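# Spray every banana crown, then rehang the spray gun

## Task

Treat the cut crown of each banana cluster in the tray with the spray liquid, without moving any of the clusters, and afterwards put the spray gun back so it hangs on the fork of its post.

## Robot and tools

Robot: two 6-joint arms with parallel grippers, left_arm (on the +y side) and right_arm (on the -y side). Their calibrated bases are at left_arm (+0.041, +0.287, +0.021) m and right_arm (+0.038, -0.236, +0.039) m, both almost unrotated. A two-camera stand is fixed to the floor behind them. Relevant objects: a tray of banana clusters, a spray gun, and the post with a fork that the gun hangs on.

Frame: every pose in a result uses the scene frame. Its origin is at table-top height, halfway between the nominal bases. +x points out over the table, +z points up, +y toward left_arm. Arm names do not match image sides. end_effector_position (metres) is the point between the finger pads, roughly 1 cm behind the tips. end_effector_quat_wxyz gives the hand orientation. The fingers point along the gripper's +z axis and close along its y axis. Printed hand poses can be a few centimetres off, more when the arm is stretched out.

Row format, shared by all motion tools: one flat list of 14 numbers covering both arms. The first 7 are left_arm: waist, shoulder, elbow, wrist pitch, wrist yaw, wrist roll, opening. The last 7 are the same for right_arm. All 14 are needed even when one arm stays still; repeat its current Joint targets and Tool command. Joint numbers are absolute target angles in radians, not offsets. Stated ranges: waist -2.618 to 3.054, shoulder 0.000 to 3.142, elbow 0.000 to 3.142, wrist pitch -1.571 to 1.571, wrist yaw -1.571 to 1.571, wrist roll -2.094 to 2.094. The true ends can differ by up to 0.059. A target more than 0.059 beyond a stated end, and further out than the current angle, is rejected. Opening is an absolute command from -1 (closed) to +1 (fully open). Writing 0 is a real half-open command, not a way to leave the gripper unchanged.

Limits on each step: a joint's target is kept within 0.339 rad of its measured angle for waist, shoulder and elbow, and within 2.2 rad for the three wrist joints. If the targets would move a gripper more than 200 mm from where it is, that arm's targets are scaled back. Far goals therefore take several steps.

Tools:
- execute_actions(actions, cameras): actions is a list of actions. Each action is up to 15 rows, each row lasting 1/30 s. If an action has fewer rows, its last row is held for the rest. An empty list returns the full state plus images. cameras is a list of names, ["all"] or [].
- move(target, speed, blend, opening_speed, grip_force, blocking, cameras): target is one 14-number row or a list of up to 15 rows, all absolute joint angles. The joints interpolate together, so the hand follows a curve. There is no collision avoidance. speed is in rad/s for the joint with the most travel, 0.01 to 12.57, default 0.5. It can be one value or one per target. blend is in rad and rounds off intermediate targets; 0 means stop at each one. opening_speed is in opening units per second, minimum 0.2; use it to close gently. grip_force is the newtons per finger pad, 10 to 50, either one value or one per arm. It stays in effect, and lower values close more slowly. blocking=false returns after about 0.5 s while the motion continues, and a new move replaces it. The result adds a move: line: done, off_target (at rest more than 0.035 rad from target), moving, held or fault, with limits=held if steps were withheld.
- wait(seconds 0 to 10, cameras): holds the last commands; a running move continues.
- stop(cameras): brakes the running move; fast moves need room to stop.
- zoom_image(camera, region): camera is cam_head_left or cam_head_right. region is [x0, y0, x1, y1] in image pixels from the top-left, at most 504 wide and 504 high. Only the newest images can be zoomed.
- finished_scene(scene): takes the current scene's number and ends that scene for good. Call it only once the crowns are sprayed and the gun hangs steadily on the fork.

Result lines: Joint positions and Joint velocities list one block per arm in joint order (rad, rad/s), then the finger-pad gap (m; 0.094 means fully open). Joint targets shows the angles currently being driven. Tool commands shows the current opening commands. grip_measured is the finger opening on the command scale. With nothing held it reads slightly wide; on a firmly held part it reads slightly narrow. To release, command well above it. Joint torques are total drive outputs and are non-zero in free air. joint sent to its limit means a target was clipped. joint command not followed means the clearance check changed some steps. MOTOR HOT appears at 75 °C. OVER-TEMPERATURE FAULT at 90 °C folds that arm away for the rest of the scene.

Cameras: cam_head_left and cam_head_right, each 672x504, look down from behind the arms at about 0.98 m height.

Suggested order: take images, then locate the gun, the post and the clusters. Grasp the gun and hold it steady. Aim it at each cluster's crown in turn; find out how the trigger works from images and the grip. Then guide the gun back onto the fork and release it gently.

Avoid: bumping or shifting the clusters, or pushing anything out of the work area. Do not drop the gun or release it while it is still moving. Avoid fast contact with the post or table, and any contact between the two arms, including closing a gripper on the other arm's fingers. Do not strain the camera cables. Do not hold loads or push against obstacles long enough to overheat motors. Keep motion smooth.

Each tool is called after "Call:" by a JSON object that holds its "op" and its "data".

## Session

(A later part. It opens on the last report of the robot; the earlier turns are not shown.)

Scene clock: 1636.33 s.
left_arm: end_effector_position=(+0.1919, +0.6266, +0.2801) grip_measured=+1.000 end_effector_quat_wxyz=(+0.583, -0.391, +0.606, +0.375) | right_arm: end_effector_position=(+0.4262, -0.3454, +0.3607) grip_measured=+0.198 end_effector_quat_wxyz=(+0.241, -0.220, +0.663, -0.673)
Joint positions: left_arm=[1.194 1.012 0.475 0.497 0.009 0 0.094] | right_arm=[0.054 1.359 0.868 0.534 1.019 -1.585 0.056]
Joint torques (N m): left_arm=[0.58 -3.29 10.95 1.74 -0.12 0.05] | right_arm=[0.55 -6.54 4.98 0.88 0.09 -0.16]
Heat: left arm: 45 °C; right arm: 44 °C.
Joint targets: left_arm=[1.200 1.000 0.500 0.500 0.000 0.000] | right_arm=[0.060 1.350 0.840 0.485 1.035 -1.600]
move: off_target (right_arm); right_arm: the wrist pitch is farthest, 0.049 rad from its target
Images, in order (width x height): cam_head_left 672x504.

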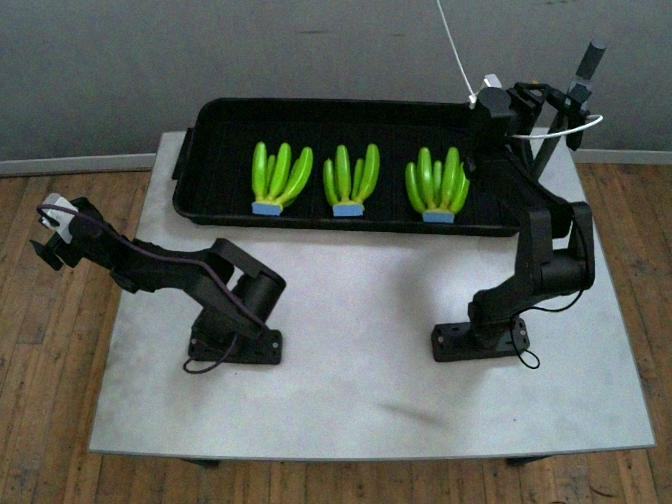

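Call:
{"op": "move", "data": {"target": [1.2,1.0,0.5,0.5,0,0,1, 0.115,1.295,0.82,0.465,1.085,-1.6,0.2], "speed": 0.08, "cameras": ["cam_head_left"]}}

Call:
{"op": "zoom_image", "data": {"camera": "cam_head_left", "region": [490, 60, 610, 160]}}

Scene clock: 1647.40 s.
left_arm: end_effector_position=(+0.1919, +0.6266, +0.2801) grip_measured=+1.000 end_effector_quat_wxyz=(+0.583, -0.391, +0.606, +0.375) | right_arm: end_effector_position=(+0.4125, -0.3327, +0.3643) grip_measured=+0.198 end_effector_quat_wxyz=(+0.238, -0.223, +0.664, -0.673)
Joint positions: left_arm=[1.194 1.012 0.475 0.497 0.009 0 0.094] | right_arm=[0.107 1.306 0.846 0.502 1.072 -1.592 0.056]
Joint torques (N m): left_arm=[0.62 -3.23 10.86 1.74 -0.11 0.02] | right_arm=[0.66 -6.37 5 1 0.08 -0.06]
Heat: left arm: 45 °C; right arm: 44 °C.
Joint targets: left_arm=[1.200 1.000 0.500 0.500 0.000 0.000] | right_arm=[0.115 1.295 0.820 0.465 1.085 -1.600]
move: off_target (right_arm); right_arm: the wrist pitch is farthest, 0.037 rad from its target
Images, in order (width x height): cam_head_left 672x504.

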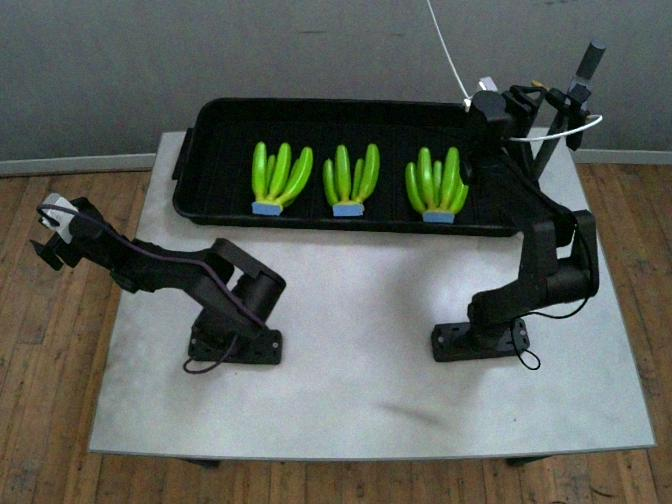

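Scaled by 4.200 from the camera's 672x504 image, which has a finer 960x720 frame.

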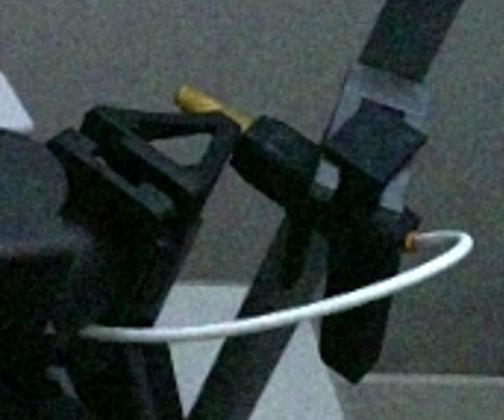

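Call:
{"op": "move", "data": {"target": [1.2,1.0,0.5,0.5,0,0,1, 0.179,1.24,0.797,0.45,1.145,-1.6,0.2], "speed": 0.12, "cameras": ["cam_head_left"]}}

Call:
{"op": "zoom_image", "data": {"camera": "cam_head_left", "region": [490, 60, 610, 160]}}

Scene clock: 1652.63 s.
left_arm: end_effector_position=(+0.1919, +0.6266, +0.2801) grip_measured=+1.000 end_effector_quat_wxyz=(+0.583, -0.391, +0.606, +0.375) | right_arm: end_effector_position=(+0.3976, -0.3191, +0.3691) grip_measured=+0.198 end_effector_quat_wxyz=(+0.241, -0.221, +0.663, -0.673)
Joint positions: left_arm=[1.194 1.012 0.475 0.497 0.009 0 0.094] | right_arm=[0.169 1.252 0.823 0.481 1.131 -1.595 0.056]
Joint torques (N m): left_arm=[0.54 -3.25 10.89 1.75 -0.11 0.04] | right_arm=[0.92 -5.76 5.24 0.98 0.1 -0.04]
Heat: left arm: 45 °C; right arm: 43 °C.
Joint targets: left_arm=[1.200 1.000 0.500 0.500 0.000 0.000] | right_arm=[0.179 1.240 0.797 0.450 1.145 -1.600]
move: done
Images, in order (width x height): cam_head_left 672x504.

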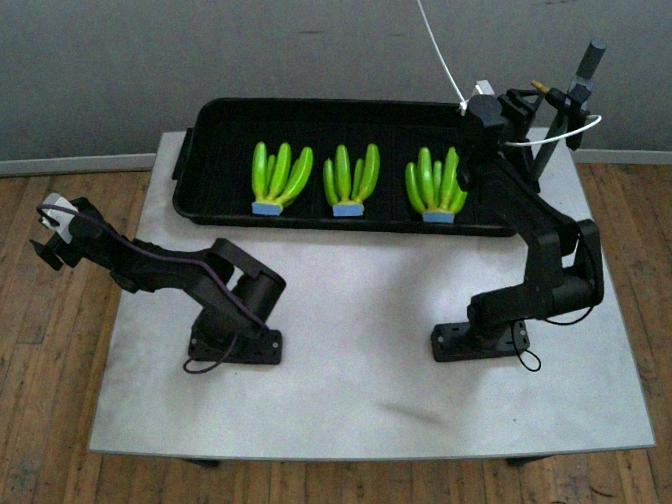

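Scaled by 4.200 from the camera's 672x504 image, which has a finer 960x720 frame.

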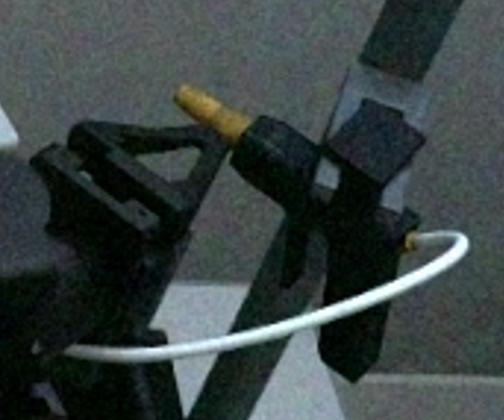

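Call:
{"op": "move", "data": {"target": [1.2,1.0,0.5,0.5,0,0,1, 0.30,1.09,0.75,0.40,1.2,-1.6,0.2], "speed": 0.2, "cameras": ["cam_head_left"]}}

Call:
{"op": "zoom_image", "data": {"camera": "cam_head_left", "region": [470, 50, 620, 170]}}

Scene clock: 1668.97 s.
left_arm: end_effector_position=(+0.1919, +0.6266, +0.2801) grip_measured=+1.000 end_effector_quat_wxyz=(+0.583, -0.391, +0.606, +0.375) | right_arm: end_effector_position=(+0.3663, -0.2929, +0.3860) grip_measured=+0.198 end_effector_quat_wxyz=(+0.281, -0.226, +0.656, -0.663)
Joint positions: left_arm=[1.194 1.012 0.475 0.497 0.009 0 0.094] | right_arm=[0.291 1.1 0.775 0.427 1.185 -1.596 0.056]
Joint torques (N m): left_arm=[0.55 -3.26 10.84 1.76 -0.11 0.03] | right_arm=[0.91 -4.19 5.29 0.99 0.05 -0.01]
Heat: left arm: 45 °C; right arm: 44 °C.
Joint targets: left_arm=[1.200 1.000 0.500 0.500 0.000 0.000] | right_arm=[0.300 1.090 0.750 0.400 1.200 -1.600]
move: done
Images, in order (width x height): cam_head_left 672x504.

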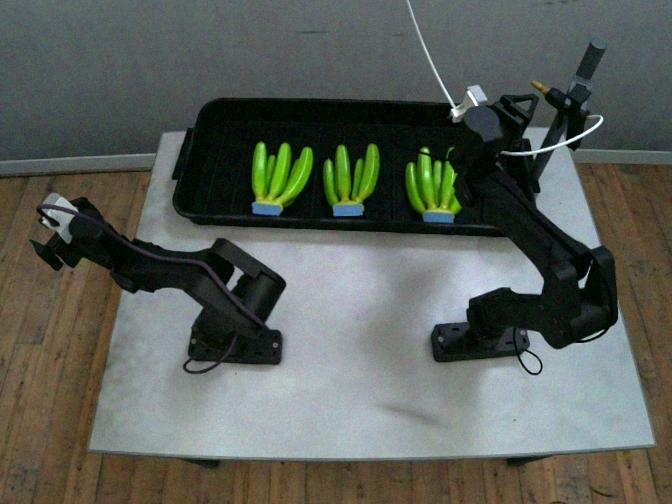

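Scaled by 3.360 from the camera's 672x504 image, which has a finer 960x720 frame.

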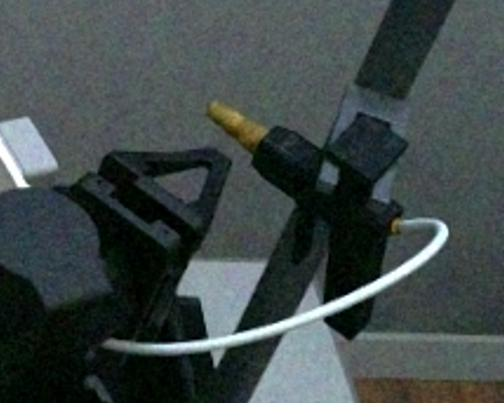

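Call:
{"op": "move", "data": {"target": [1.2,1.0,0.5,0.5,0,0,1, 0.32,1.12,1.05,0.13,1.2,-1.6,0.2], "speed": 0.25, "cameras": ["cam_head_left"]}}

Call:
{"op": "zoom_image", "data": {"camera": "cam_head_left", "region": [430, 20, 620, 170]}}

Scene clock: 1680.40 s.
left_arm: end_effector_position=(+0.1919, +0.6266, +0.2801) grip_measured=+1.000 end_effector_quat_wxyz=(+0.583, -0.391, +0.606, +0.375) | right_arm: end_effector_position=(+0.3674, -0.2865, +0.4427) grip_measured=+0.198 end_effector_quat_wxyz=(+0.272, -0.244, +0.655, -0.662)
Joint positions: left_arm=[1.194 1.012 0.475 0.497 0.009 0 0.094] | right_arm=[0.312 1.112 1.027 0.148 1.192 -1.597 0.056]
Joint torques (N m): left_arm=[0.59 -3.23 10.85 1.73 -0.11 0.02] | right_arm=[0.96 -2.73 9.1 1.13 -0.02 0]
Heat: left arm: 45 °C; right arm: 43 °C.
Joint targets: left_arm=[1.200 1.000 0.500 0.500 0.000 0.000] | right_arm=[0.320 1.120 1.050 0.130 1.200 -1.600]
move: done
Images, in order (width x height): cam_head_left 672x504.

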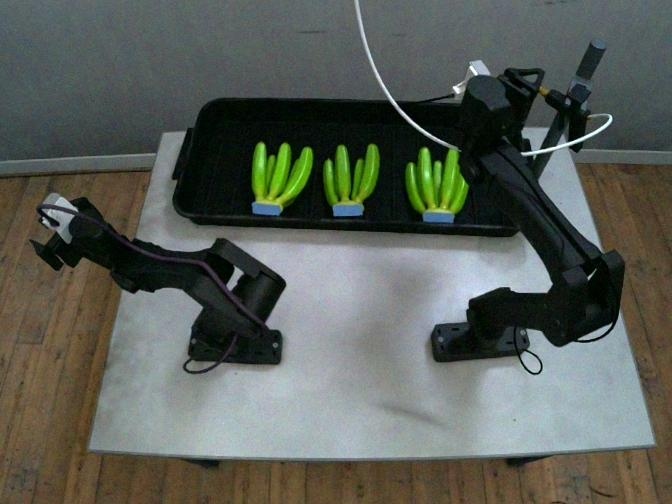

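Scaled by 2.653 from the camera's 672x504 image, which has a finer 960x720 frame.

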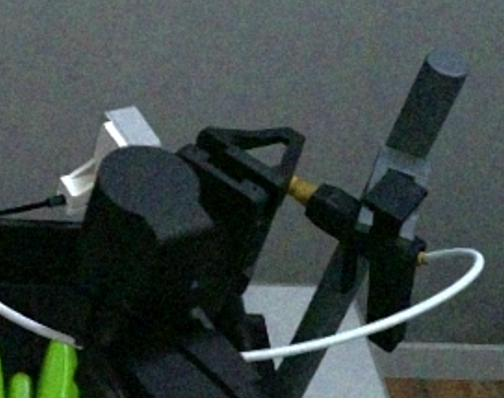

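Call:
{"op": "move", "data": {"target": [[1.2,1.0,0.5,0.5,0,0,1, 0.4,0.9,1.15,-0.1,1.0,-1.57,0.2],[1.2,1.0,0.5,0.5,0,0,1, 0.4,0.4,0.8,-0.1,0.5,-1.2,0.2]], "speed": 0.4, "blend": 0.1, "cameras": ["cam_head_left", "cam_head_right"]}}

Call:
{"op": "zoom_image", "data": {"camera": "cam_head_left", "region": [430, 20, 620, 170]}}

Scene clock: 1688.80 s.
left_arm: end_effector_position=(+0.1919, +0.6266, +0.2801) grip_measured=+1.000 end_effector_quat_wxyz=(+0.583, -0.391, +0.606, +0.375) | right_arm: end_effector_position=(+0.2523, -0.2291, +0.4874) grip_measured=+0.198 end_effector_quat_wxyz=(+0.672, -0.281, +0.533, -0.431)
Joint positions: left_arm=[1.194 1.012 0.475 0.497 0.009 0 0.094] | right_arm=[0.391 0.414 0.819 -0.086 0.511 -1.216 0.056]
Joint torques (N m): left_arm=[0.62 -3.21 10.95 1.74 -0.12 0.04] | right_arm=[0.69 1.5 4.81 1.31 -0.25 0.12]
Heat: left arm: 45 °C; right arm: 43 °C.
Joint targets: left_arm=[1.200 1.000 0.500 0.500 0.000 0.000] | right_arm=[0.400 0.400 0.800 -0.100 0.500 -1.200]
move: done

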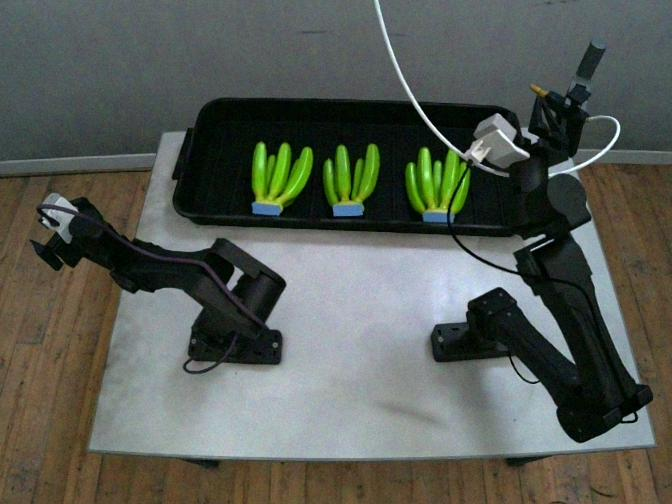

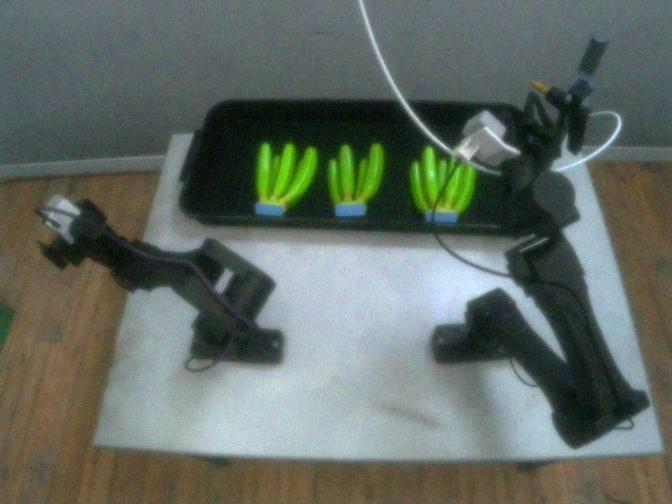

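Scaled by 2.653 from the camera's 672x504 image, which has a finer 960x720 frame.

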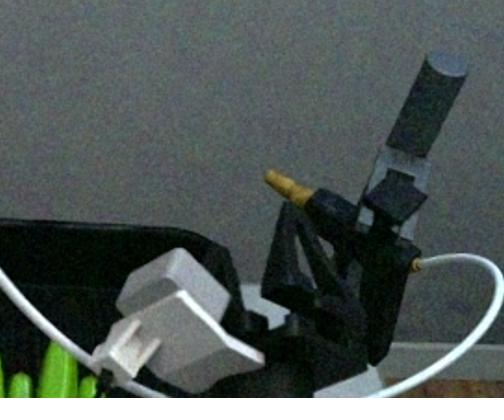

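Call:
{"op": "move", "data": {"target": [1.2,1.0,0.5,0.5,0,0,1, 0.5,0.1,0.4,0.1,0.2,-0.8,0.2], "speed": 0.6, "cameras": ["cam_head_left", "cam_head_right"]}}

Call:
{"op": "zoom_image", "data": {"camera": "cam_head_left", "region": [510, 30, 630, 150]}}

Call:
{"op": "zoom_image", "data": {"camera": "cam_head_left", "region": [240, 120, 500, 240]}}

Scene clock: 1695.50 s.
left_arm: end_effector_position=(+0.1919, +0.6266, +0.2801) grip_measured=+1.000 end_effector_quat_wxyz=(+0.583, -0.391, +0.606, +0.375) | right_arm: end_effector_position=(+0.2252, -0.1730, +0.4296) grip_measured=+0.198 end_effector_quat_wxyz=(+0.825, -0.249, +0.474, -0.181)
Joint positions: left_arm=[1.194 1.012 0.475 0.497 0.009 0 0.094] | right_arm=[0.485 0.118 0.43 0.144 0.248 -0.818 0.056]
Joint torques (N m): left_arm=[0.61 -3.26 10.95 1.76 -0.1 0.04] | right_arm=[1.4 1.57 4.11 0.96 -0.6 0.2]
Heat: left arm: 45 °C; right arm: 43 °C.
Joint targets: left_arm=[1.200 1.000 0.500 0.500 0.000 0.000] | right_arm=[0.500 0.100 0.400 0.100 0.200 -0.800]
move: off_target (right_arm); right_arm: the wrist yaw is farthest, 0.048 rad from its target

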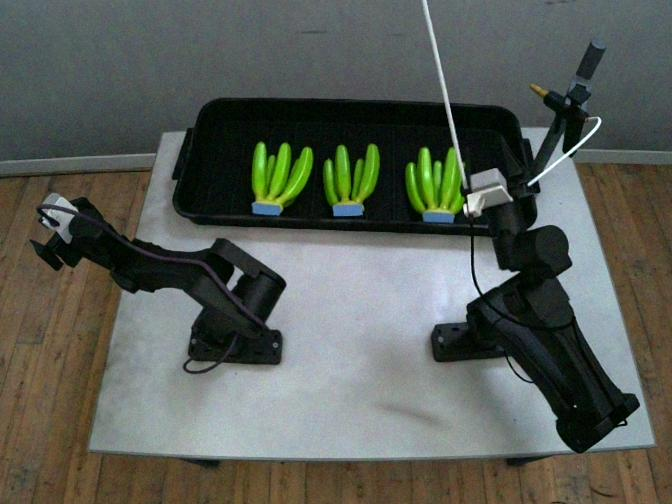

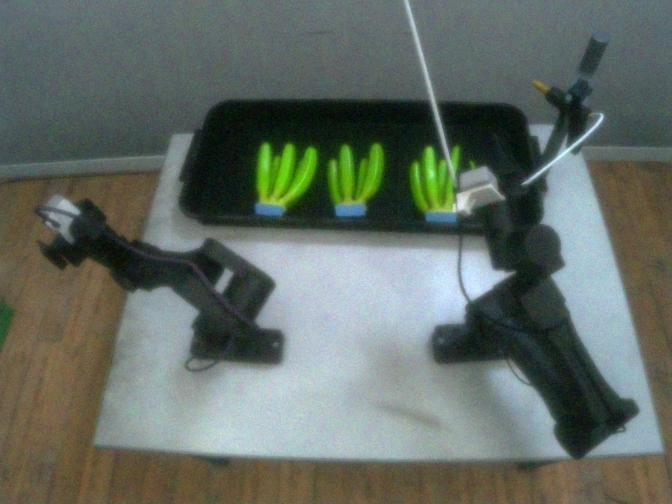

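Scaled by 4.200 from the camera's 672x504 image, which has a finer 960x720 frame.

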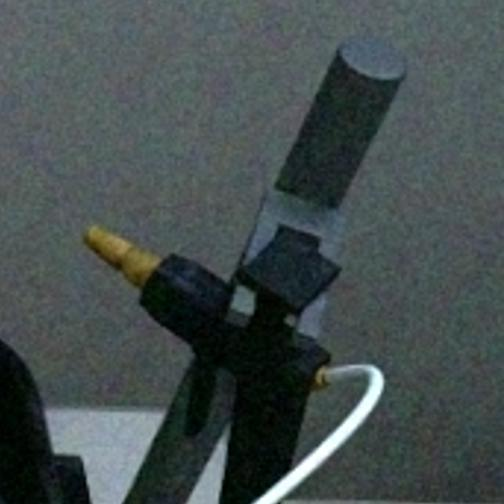

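Scaled by 1.938 from the camera's 672x504 image, which has a finer 960x720 frame.

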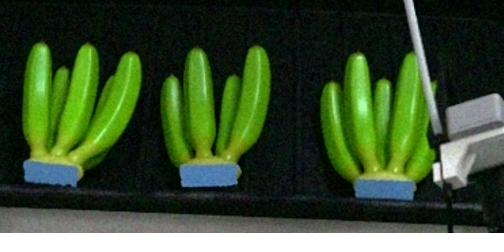

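Call:
{"op": "move", "data": {"target": [1.2,1.0,0.5,0.5,0,0,1, 0.4,0.4,0.8,-0.1,0.5,-1.2,0.2], "speed": 0.4, "cameras": ["cam_head_left", "cam_head_right"]}}

Call:
{"op": "zoom_image", "data": {"camera": "cam_head_left", "region": [430, 20, 630, 220]}}

Call:
{"op": "zoom_image", "data": {"camera": "cam_head_right", "region": [430, 20, 630, 220]}}

Scene clock: 1706.07 s.
left_arm: end_effector_position=(+0.1919, +0.6266, +0.2801) grip_measured=+1.000 end_effector_quat_wxyz=(+0.583, -0.391, +0.606, +0.375) | right_arm: end_effector_position=(+0.2544, -0.2211, +0.4760) grip_measured=+0.198 end_effector_quat_wxyz=(+0.679, -0.291, +0.532, -0.414)
Joint positions: left_arm=[1.194 1.012 0.475 0.497 0.009 0 0.094] | right_arm=[0.408 0.397 0.78 -0.079 0.494 -1.195 0.056]
Joint torques (N m): left_arm=[0.64 -3.23 10.99 1.75 -0.11 0.03] | right_arm=[-0.68 3.03 8.05 1.22 -0.07 -0.02]
Heat: left arm: 45 °C; right arm: 43 °C.
Joint targets: left_arm=[1.200 1.000 0.500 0.500 0.000 0.000] | right_arm=[0.400 0.400 0.800 -0.100 0.500 -1.200]
move: done

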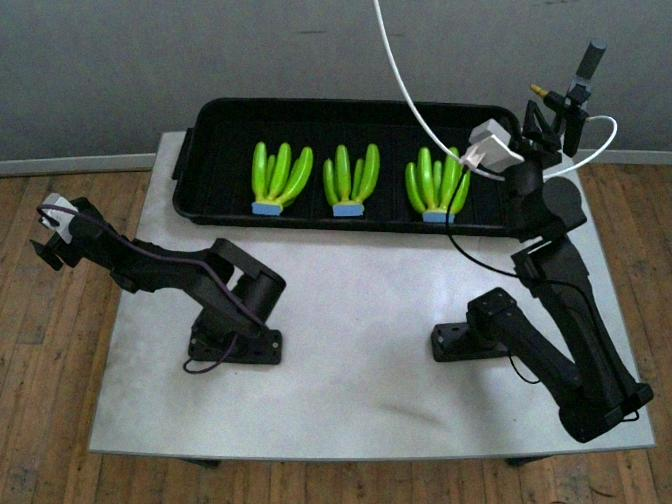

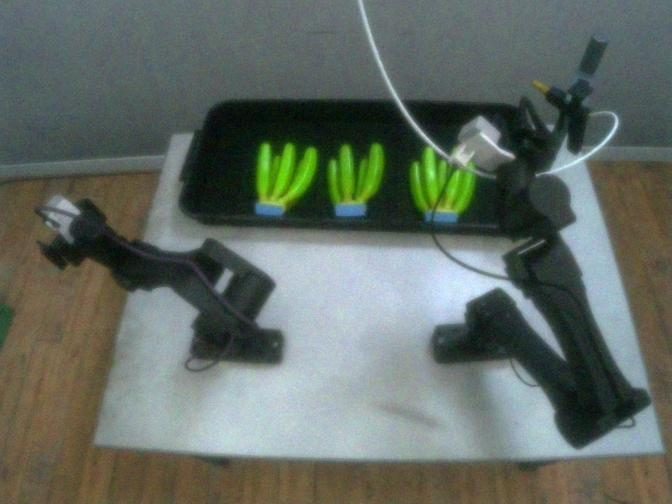

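Scaled by 2.520 from the camera's 672x504 image, which has a finer 960x720 frame.

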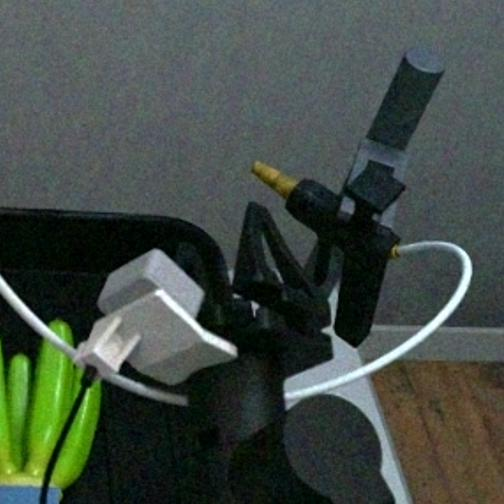

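Scaled by 2.520 from the camera's 672x504 image, which has a finer 960x720 frame.

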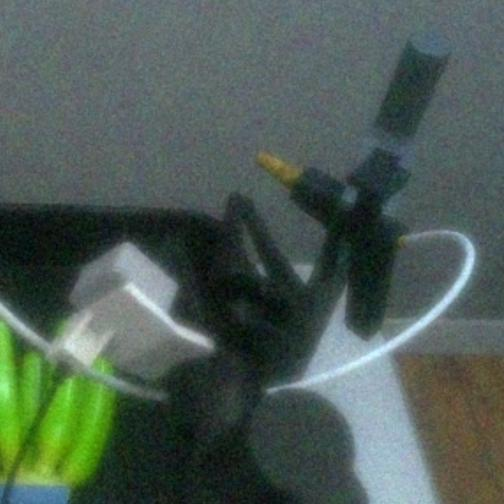

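Call:
{"op": "move", "data": {"target": [1.2,1.0,0.5,0.5,0,0,1, 0.4,0.55,1.25,-0.55,0.5,-1.2,0.2], "speed": 0.3, "cameras": ["cam_head_left", "cam_head_right"]}}

Call:
{"op": "zoom_image", "data": {"camera": "cam_head_left", "region": [430, 20, 630, 220]}}

Scene clock: 1723.20 s.
left_arm: end_effector_position=(+0.1919, +0.6266, +0.2801) grip_measured=+1.000 end_effector_quat_wxyz=(+0.583, -0.391, +0.606, +0.375) | right_arm: end_effector_position=(+0.2287, -0.2342, +0.5329) grip_measured=+0.198 end_effector_quat_wxyz=(+0.633, -0.339, +0.561, -0.412)
Joint positions: left_arm=[1.194 1.012 0.475 0.497 0.009 0 0.094] | right_arm=[0.408 0.543 1.232 -0.53 0.494 -1.196 0.056]
Joint torques (N m): left_arm=[0.61 -3.25 10.91 1.76 -0.11 0.06] | right_arm=[-0.47 4.05 6.61 1.26 0 -0.03]
Heat: left arm: 45 °C; right arm: 44 °C.
Joint targets: left_arm=[1.200 1.000 0.500 0.500 0.000 0.000] | right_arm=[0.400 0.550 1.250 -0.550 0.500 -1.200]
move: done

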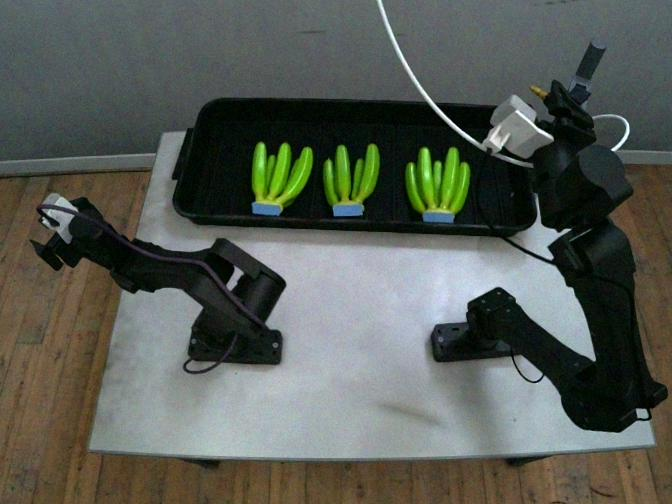

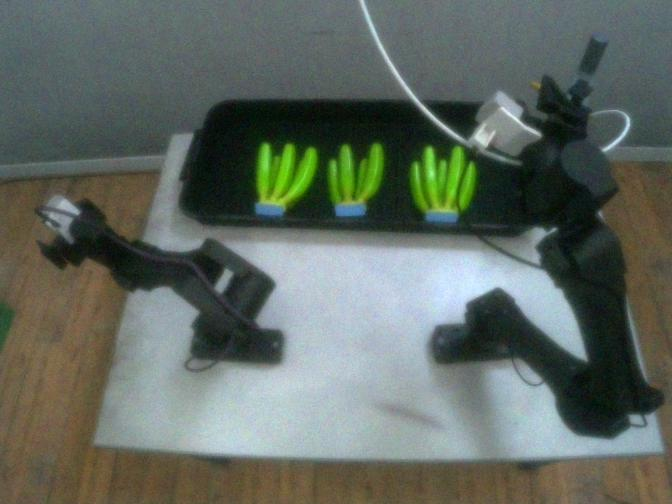

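Scaled by 2.520 from the camera's 672x504 image, which has a finer 960x720 frame.

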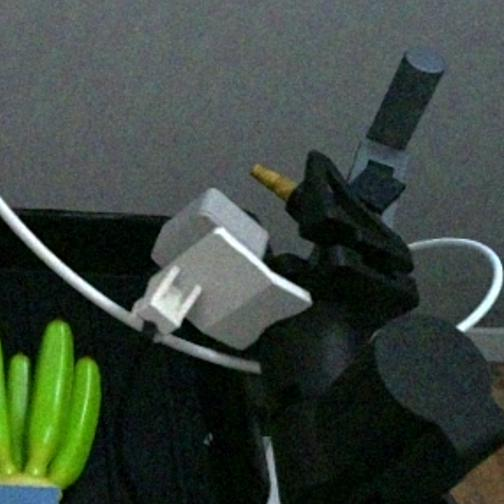

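Call:
{"op": "move", "data": {"target": [1.2,1.0,0.5,0.5,0,0,1, 0.4,0.7,1.7,-1.0,0.5,-1.2,0.2], "speed": 0.4, "cameras": ["cam_head_left", "cam_head_right"]}}

Call:
{"op": "zoom_image", "data": {"camera": "cam_head_right", "region": [430, 20, 630, 220]}}

Scene clock: 1731.57 s.
left_arm: end_effector_position=(+0.1919, +0.6266, +0.2801) grip_measured=+1.000 end_effector_quat_wxyz=(+0.583, -0.391, +0.606, +0.375) | right_arm: end_effector_position=(+0.1916, -0.2528, +0.5684) grip_measured=+0.198 end_effector_quat_wxyz=(+0.584, -0.385, +0.587, -0.407)
Joint positions: left_arm=[1.194 1.012 0.475 0.497 0.009 0 0.094] | right_arm=[0.408 0.693 1.686 -0.977 0.494 -1.196 0.056]
Joint torques (N m): left_arm=[0.64 -3.21 10.85 1.77 -0.11 0.02] | right_arm=[-0.8 4.7 4.59 1.36 0.01 -0.02]
Heat: left arm: 45 °C; right arm: 44 °C.
Joint targets: left_arm=[1.200 1.000 0.500 0.500 0.000 0.000] | right_arm=[0.400 0.700 1.700 -1.000 0.500 -1.200]
move: done

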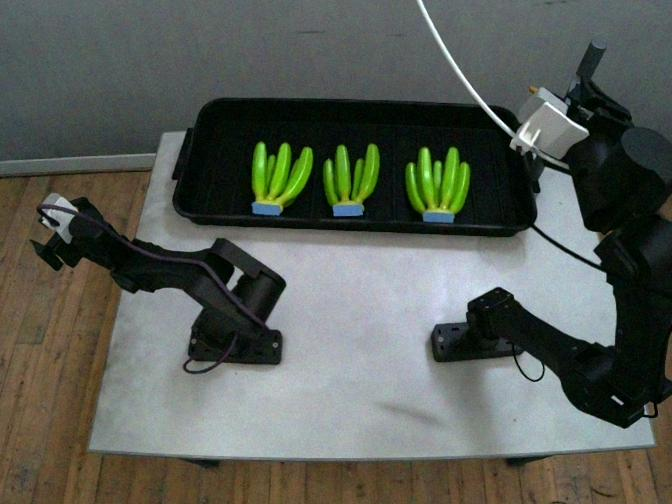

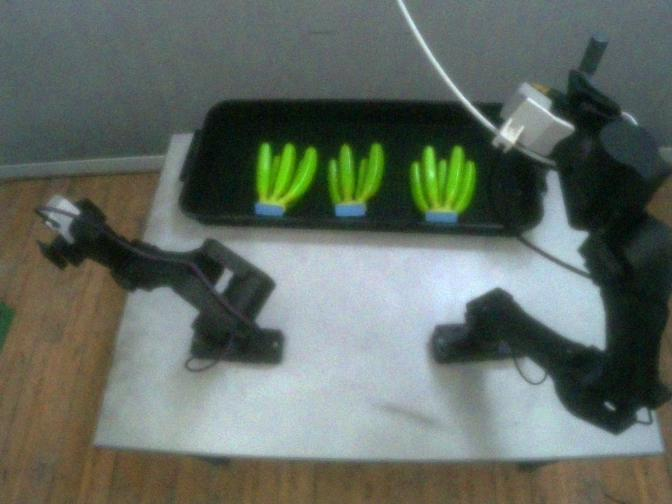

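Scaled by 2.520 from the camera's 672x504 image, which has a finer 960x720 frame.

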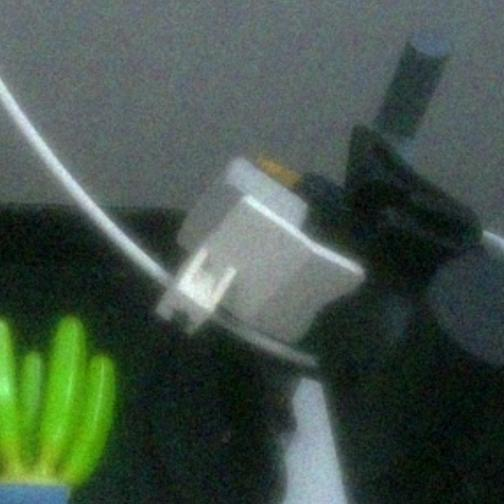

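Call:
{"op": "move", "data": {"target": [1.2,1.0,0.5,0.5,0,0,1, 0.4,0.7,1.7,-0.6,0.5,0.0,0.2], "speed": 0.5, "cameras": ["cam_head_left", "cam_head_right"]}}

Call:
{"op": "zoom_image", "data": {"camera": "cam_head_left", "region": [430, 0, 672, 220]}}

Call:
{"op": "zoom_image", "data": {"camera": "cam_head_right", "region": [430, 0, 672, 220]}}

Scene clock: 1770.27 s.
left_arm: end_effector_position=(+0.1919, +0.6266, +0.2801) grip_measured=+1.000 end_effector_quat_wxyz=(+0.583, -0.391, +0.606, +0.375) | right_arm: end_effector_position=(+0.1761, -0.2606, +0.6527) grip_measured=+0.198 end_effector_quat_wxyz=(+0.816, +0.071, +0.571, +0.050)
Joint positions: left_arm=[1.194 1.012 0.475 0.497 0.009 0 0.094] | right_arm=[0.408 0.693 1.686 -0.599 0.494 -0.01 0.056]
Joint torques (N m): left_arm=[0.64 -3.29 10.96 1.77 -0.13 0.04] | right_arm=[-0.64 4.93 4.26 1.34 -0.05 0.11]
Heat: left arm: 45 °C; right arm: 42 °C.
Joint targets: left_arm=[1.200 1.000 0.500 0.500 0.000 0.000] | right_arm=[0.400 0.700 1.700 -0.600 0.500 0.000]
move: done

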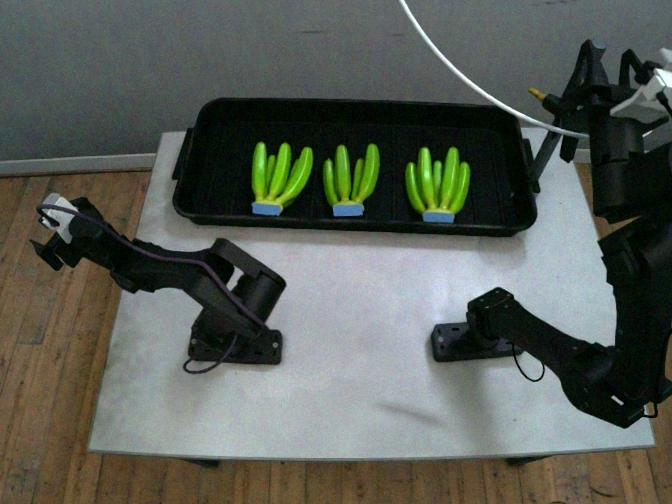

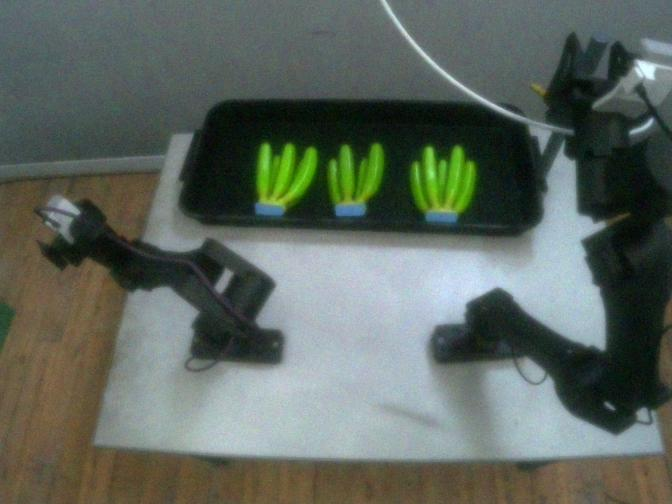

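Scaled by 2.083 from the camera's 672x504 image, which has a finer 960x720 frame.

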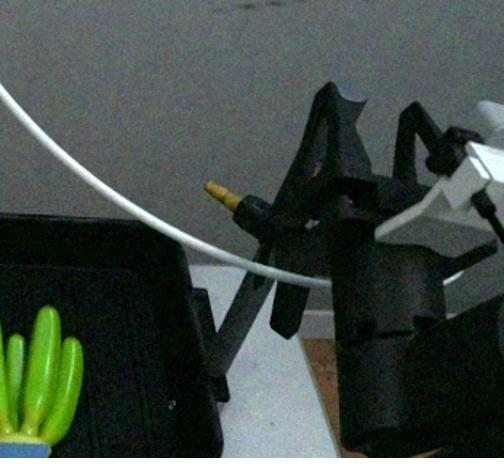

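Scaled by 2.083 from the camera's 672x504 image, which has a finer 960x720 frame.

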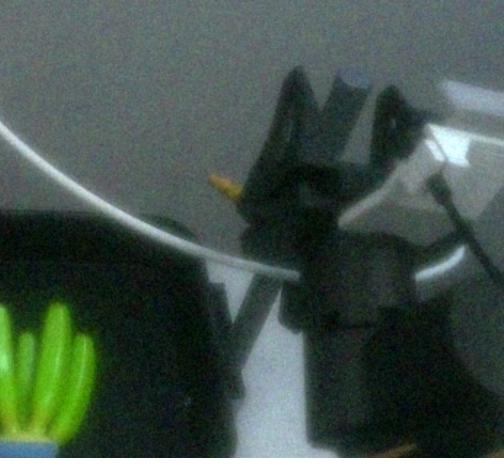

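Call:
{"op": "move", "data": {"target": [1.2,1.0,0.5,0.5,0,0,1, 0.4,0.6,1.75,0.1,0.4,0.0,0.2], "speed": 0.5, "cameras": ["cam_head_left", "cam_head_right"]}}

Call:
{"op": "zoom_image", "data": {"camera": "cam_head_left", "region": [430, 0, 672, 220]}}

Call:
{"op": "zoom_image", "data": {"camera": "cam_head_right", "region": [430, 0, 672, 220]}}

Scene clock: 1779.20 s.
left_arm: end_effector_position=(+0.1919, +0.6266, +0.2801) grip_measured=+1.000 end_effector_quat_wxyz=(+0.583, -0.391, +0.606, +0.375) | right_arm: end_effector_position=(+0.0137, -0.3280, +0.7791) grip_measured=+0.198 end_effector_quat_wxyz=(+0.946, +0.157, +0.215, +0.183)
Joint positions: left_arm=[1.194 1.012 0.475 0.497 0.009 0 0.094] | right_arm=[0.408 0.618 1.746 0.09 0.415 -0.009 0.056]
Joint torques (N m): left_arm=[0.57 -3.22 10.92 1.77 -0.11 0.02] | right_arm=[-0.61 5.22 1.7 0.28 -0.41 0.16]
Heat: left arm: 45 °C; right arm: 42 °C.
Joint targets: left_arm=[1.200 1.000 0.500 0.500 0.000 0.000] | right_arm=[0.400 0.600 1.750 0.100 0.400 0.000]
move: done

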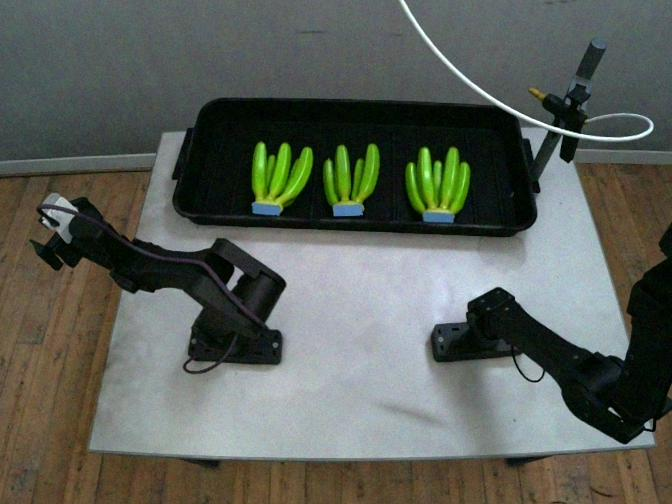

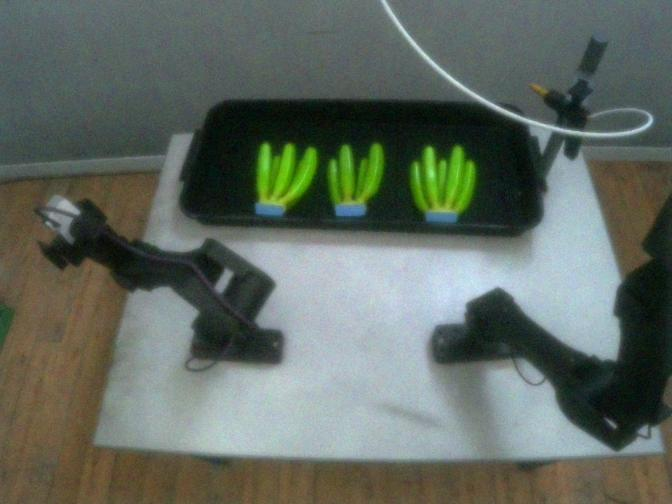

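Scaled by 2.083 from the camera's 672x504 image, which has a finer 960x720 frame.

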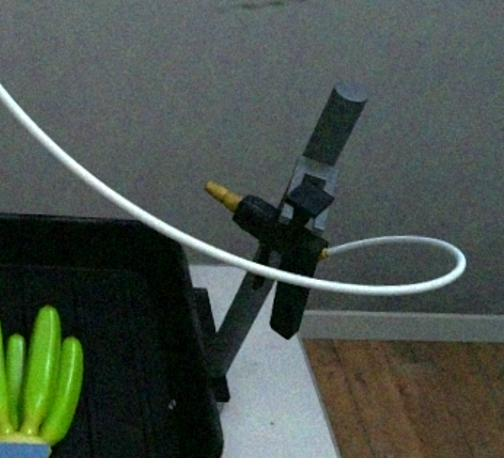

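Scaled by 2.083 from the camera's 672x504 image, which has a finer 960x720 frame.

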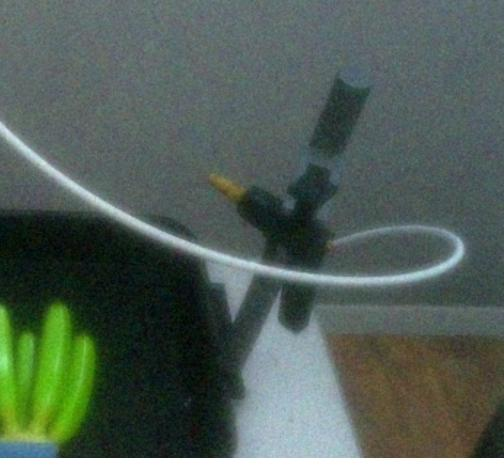

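Call:
{"op": "finished_scene", "data": {"scene": 2}}

The scene is finished: the task was done.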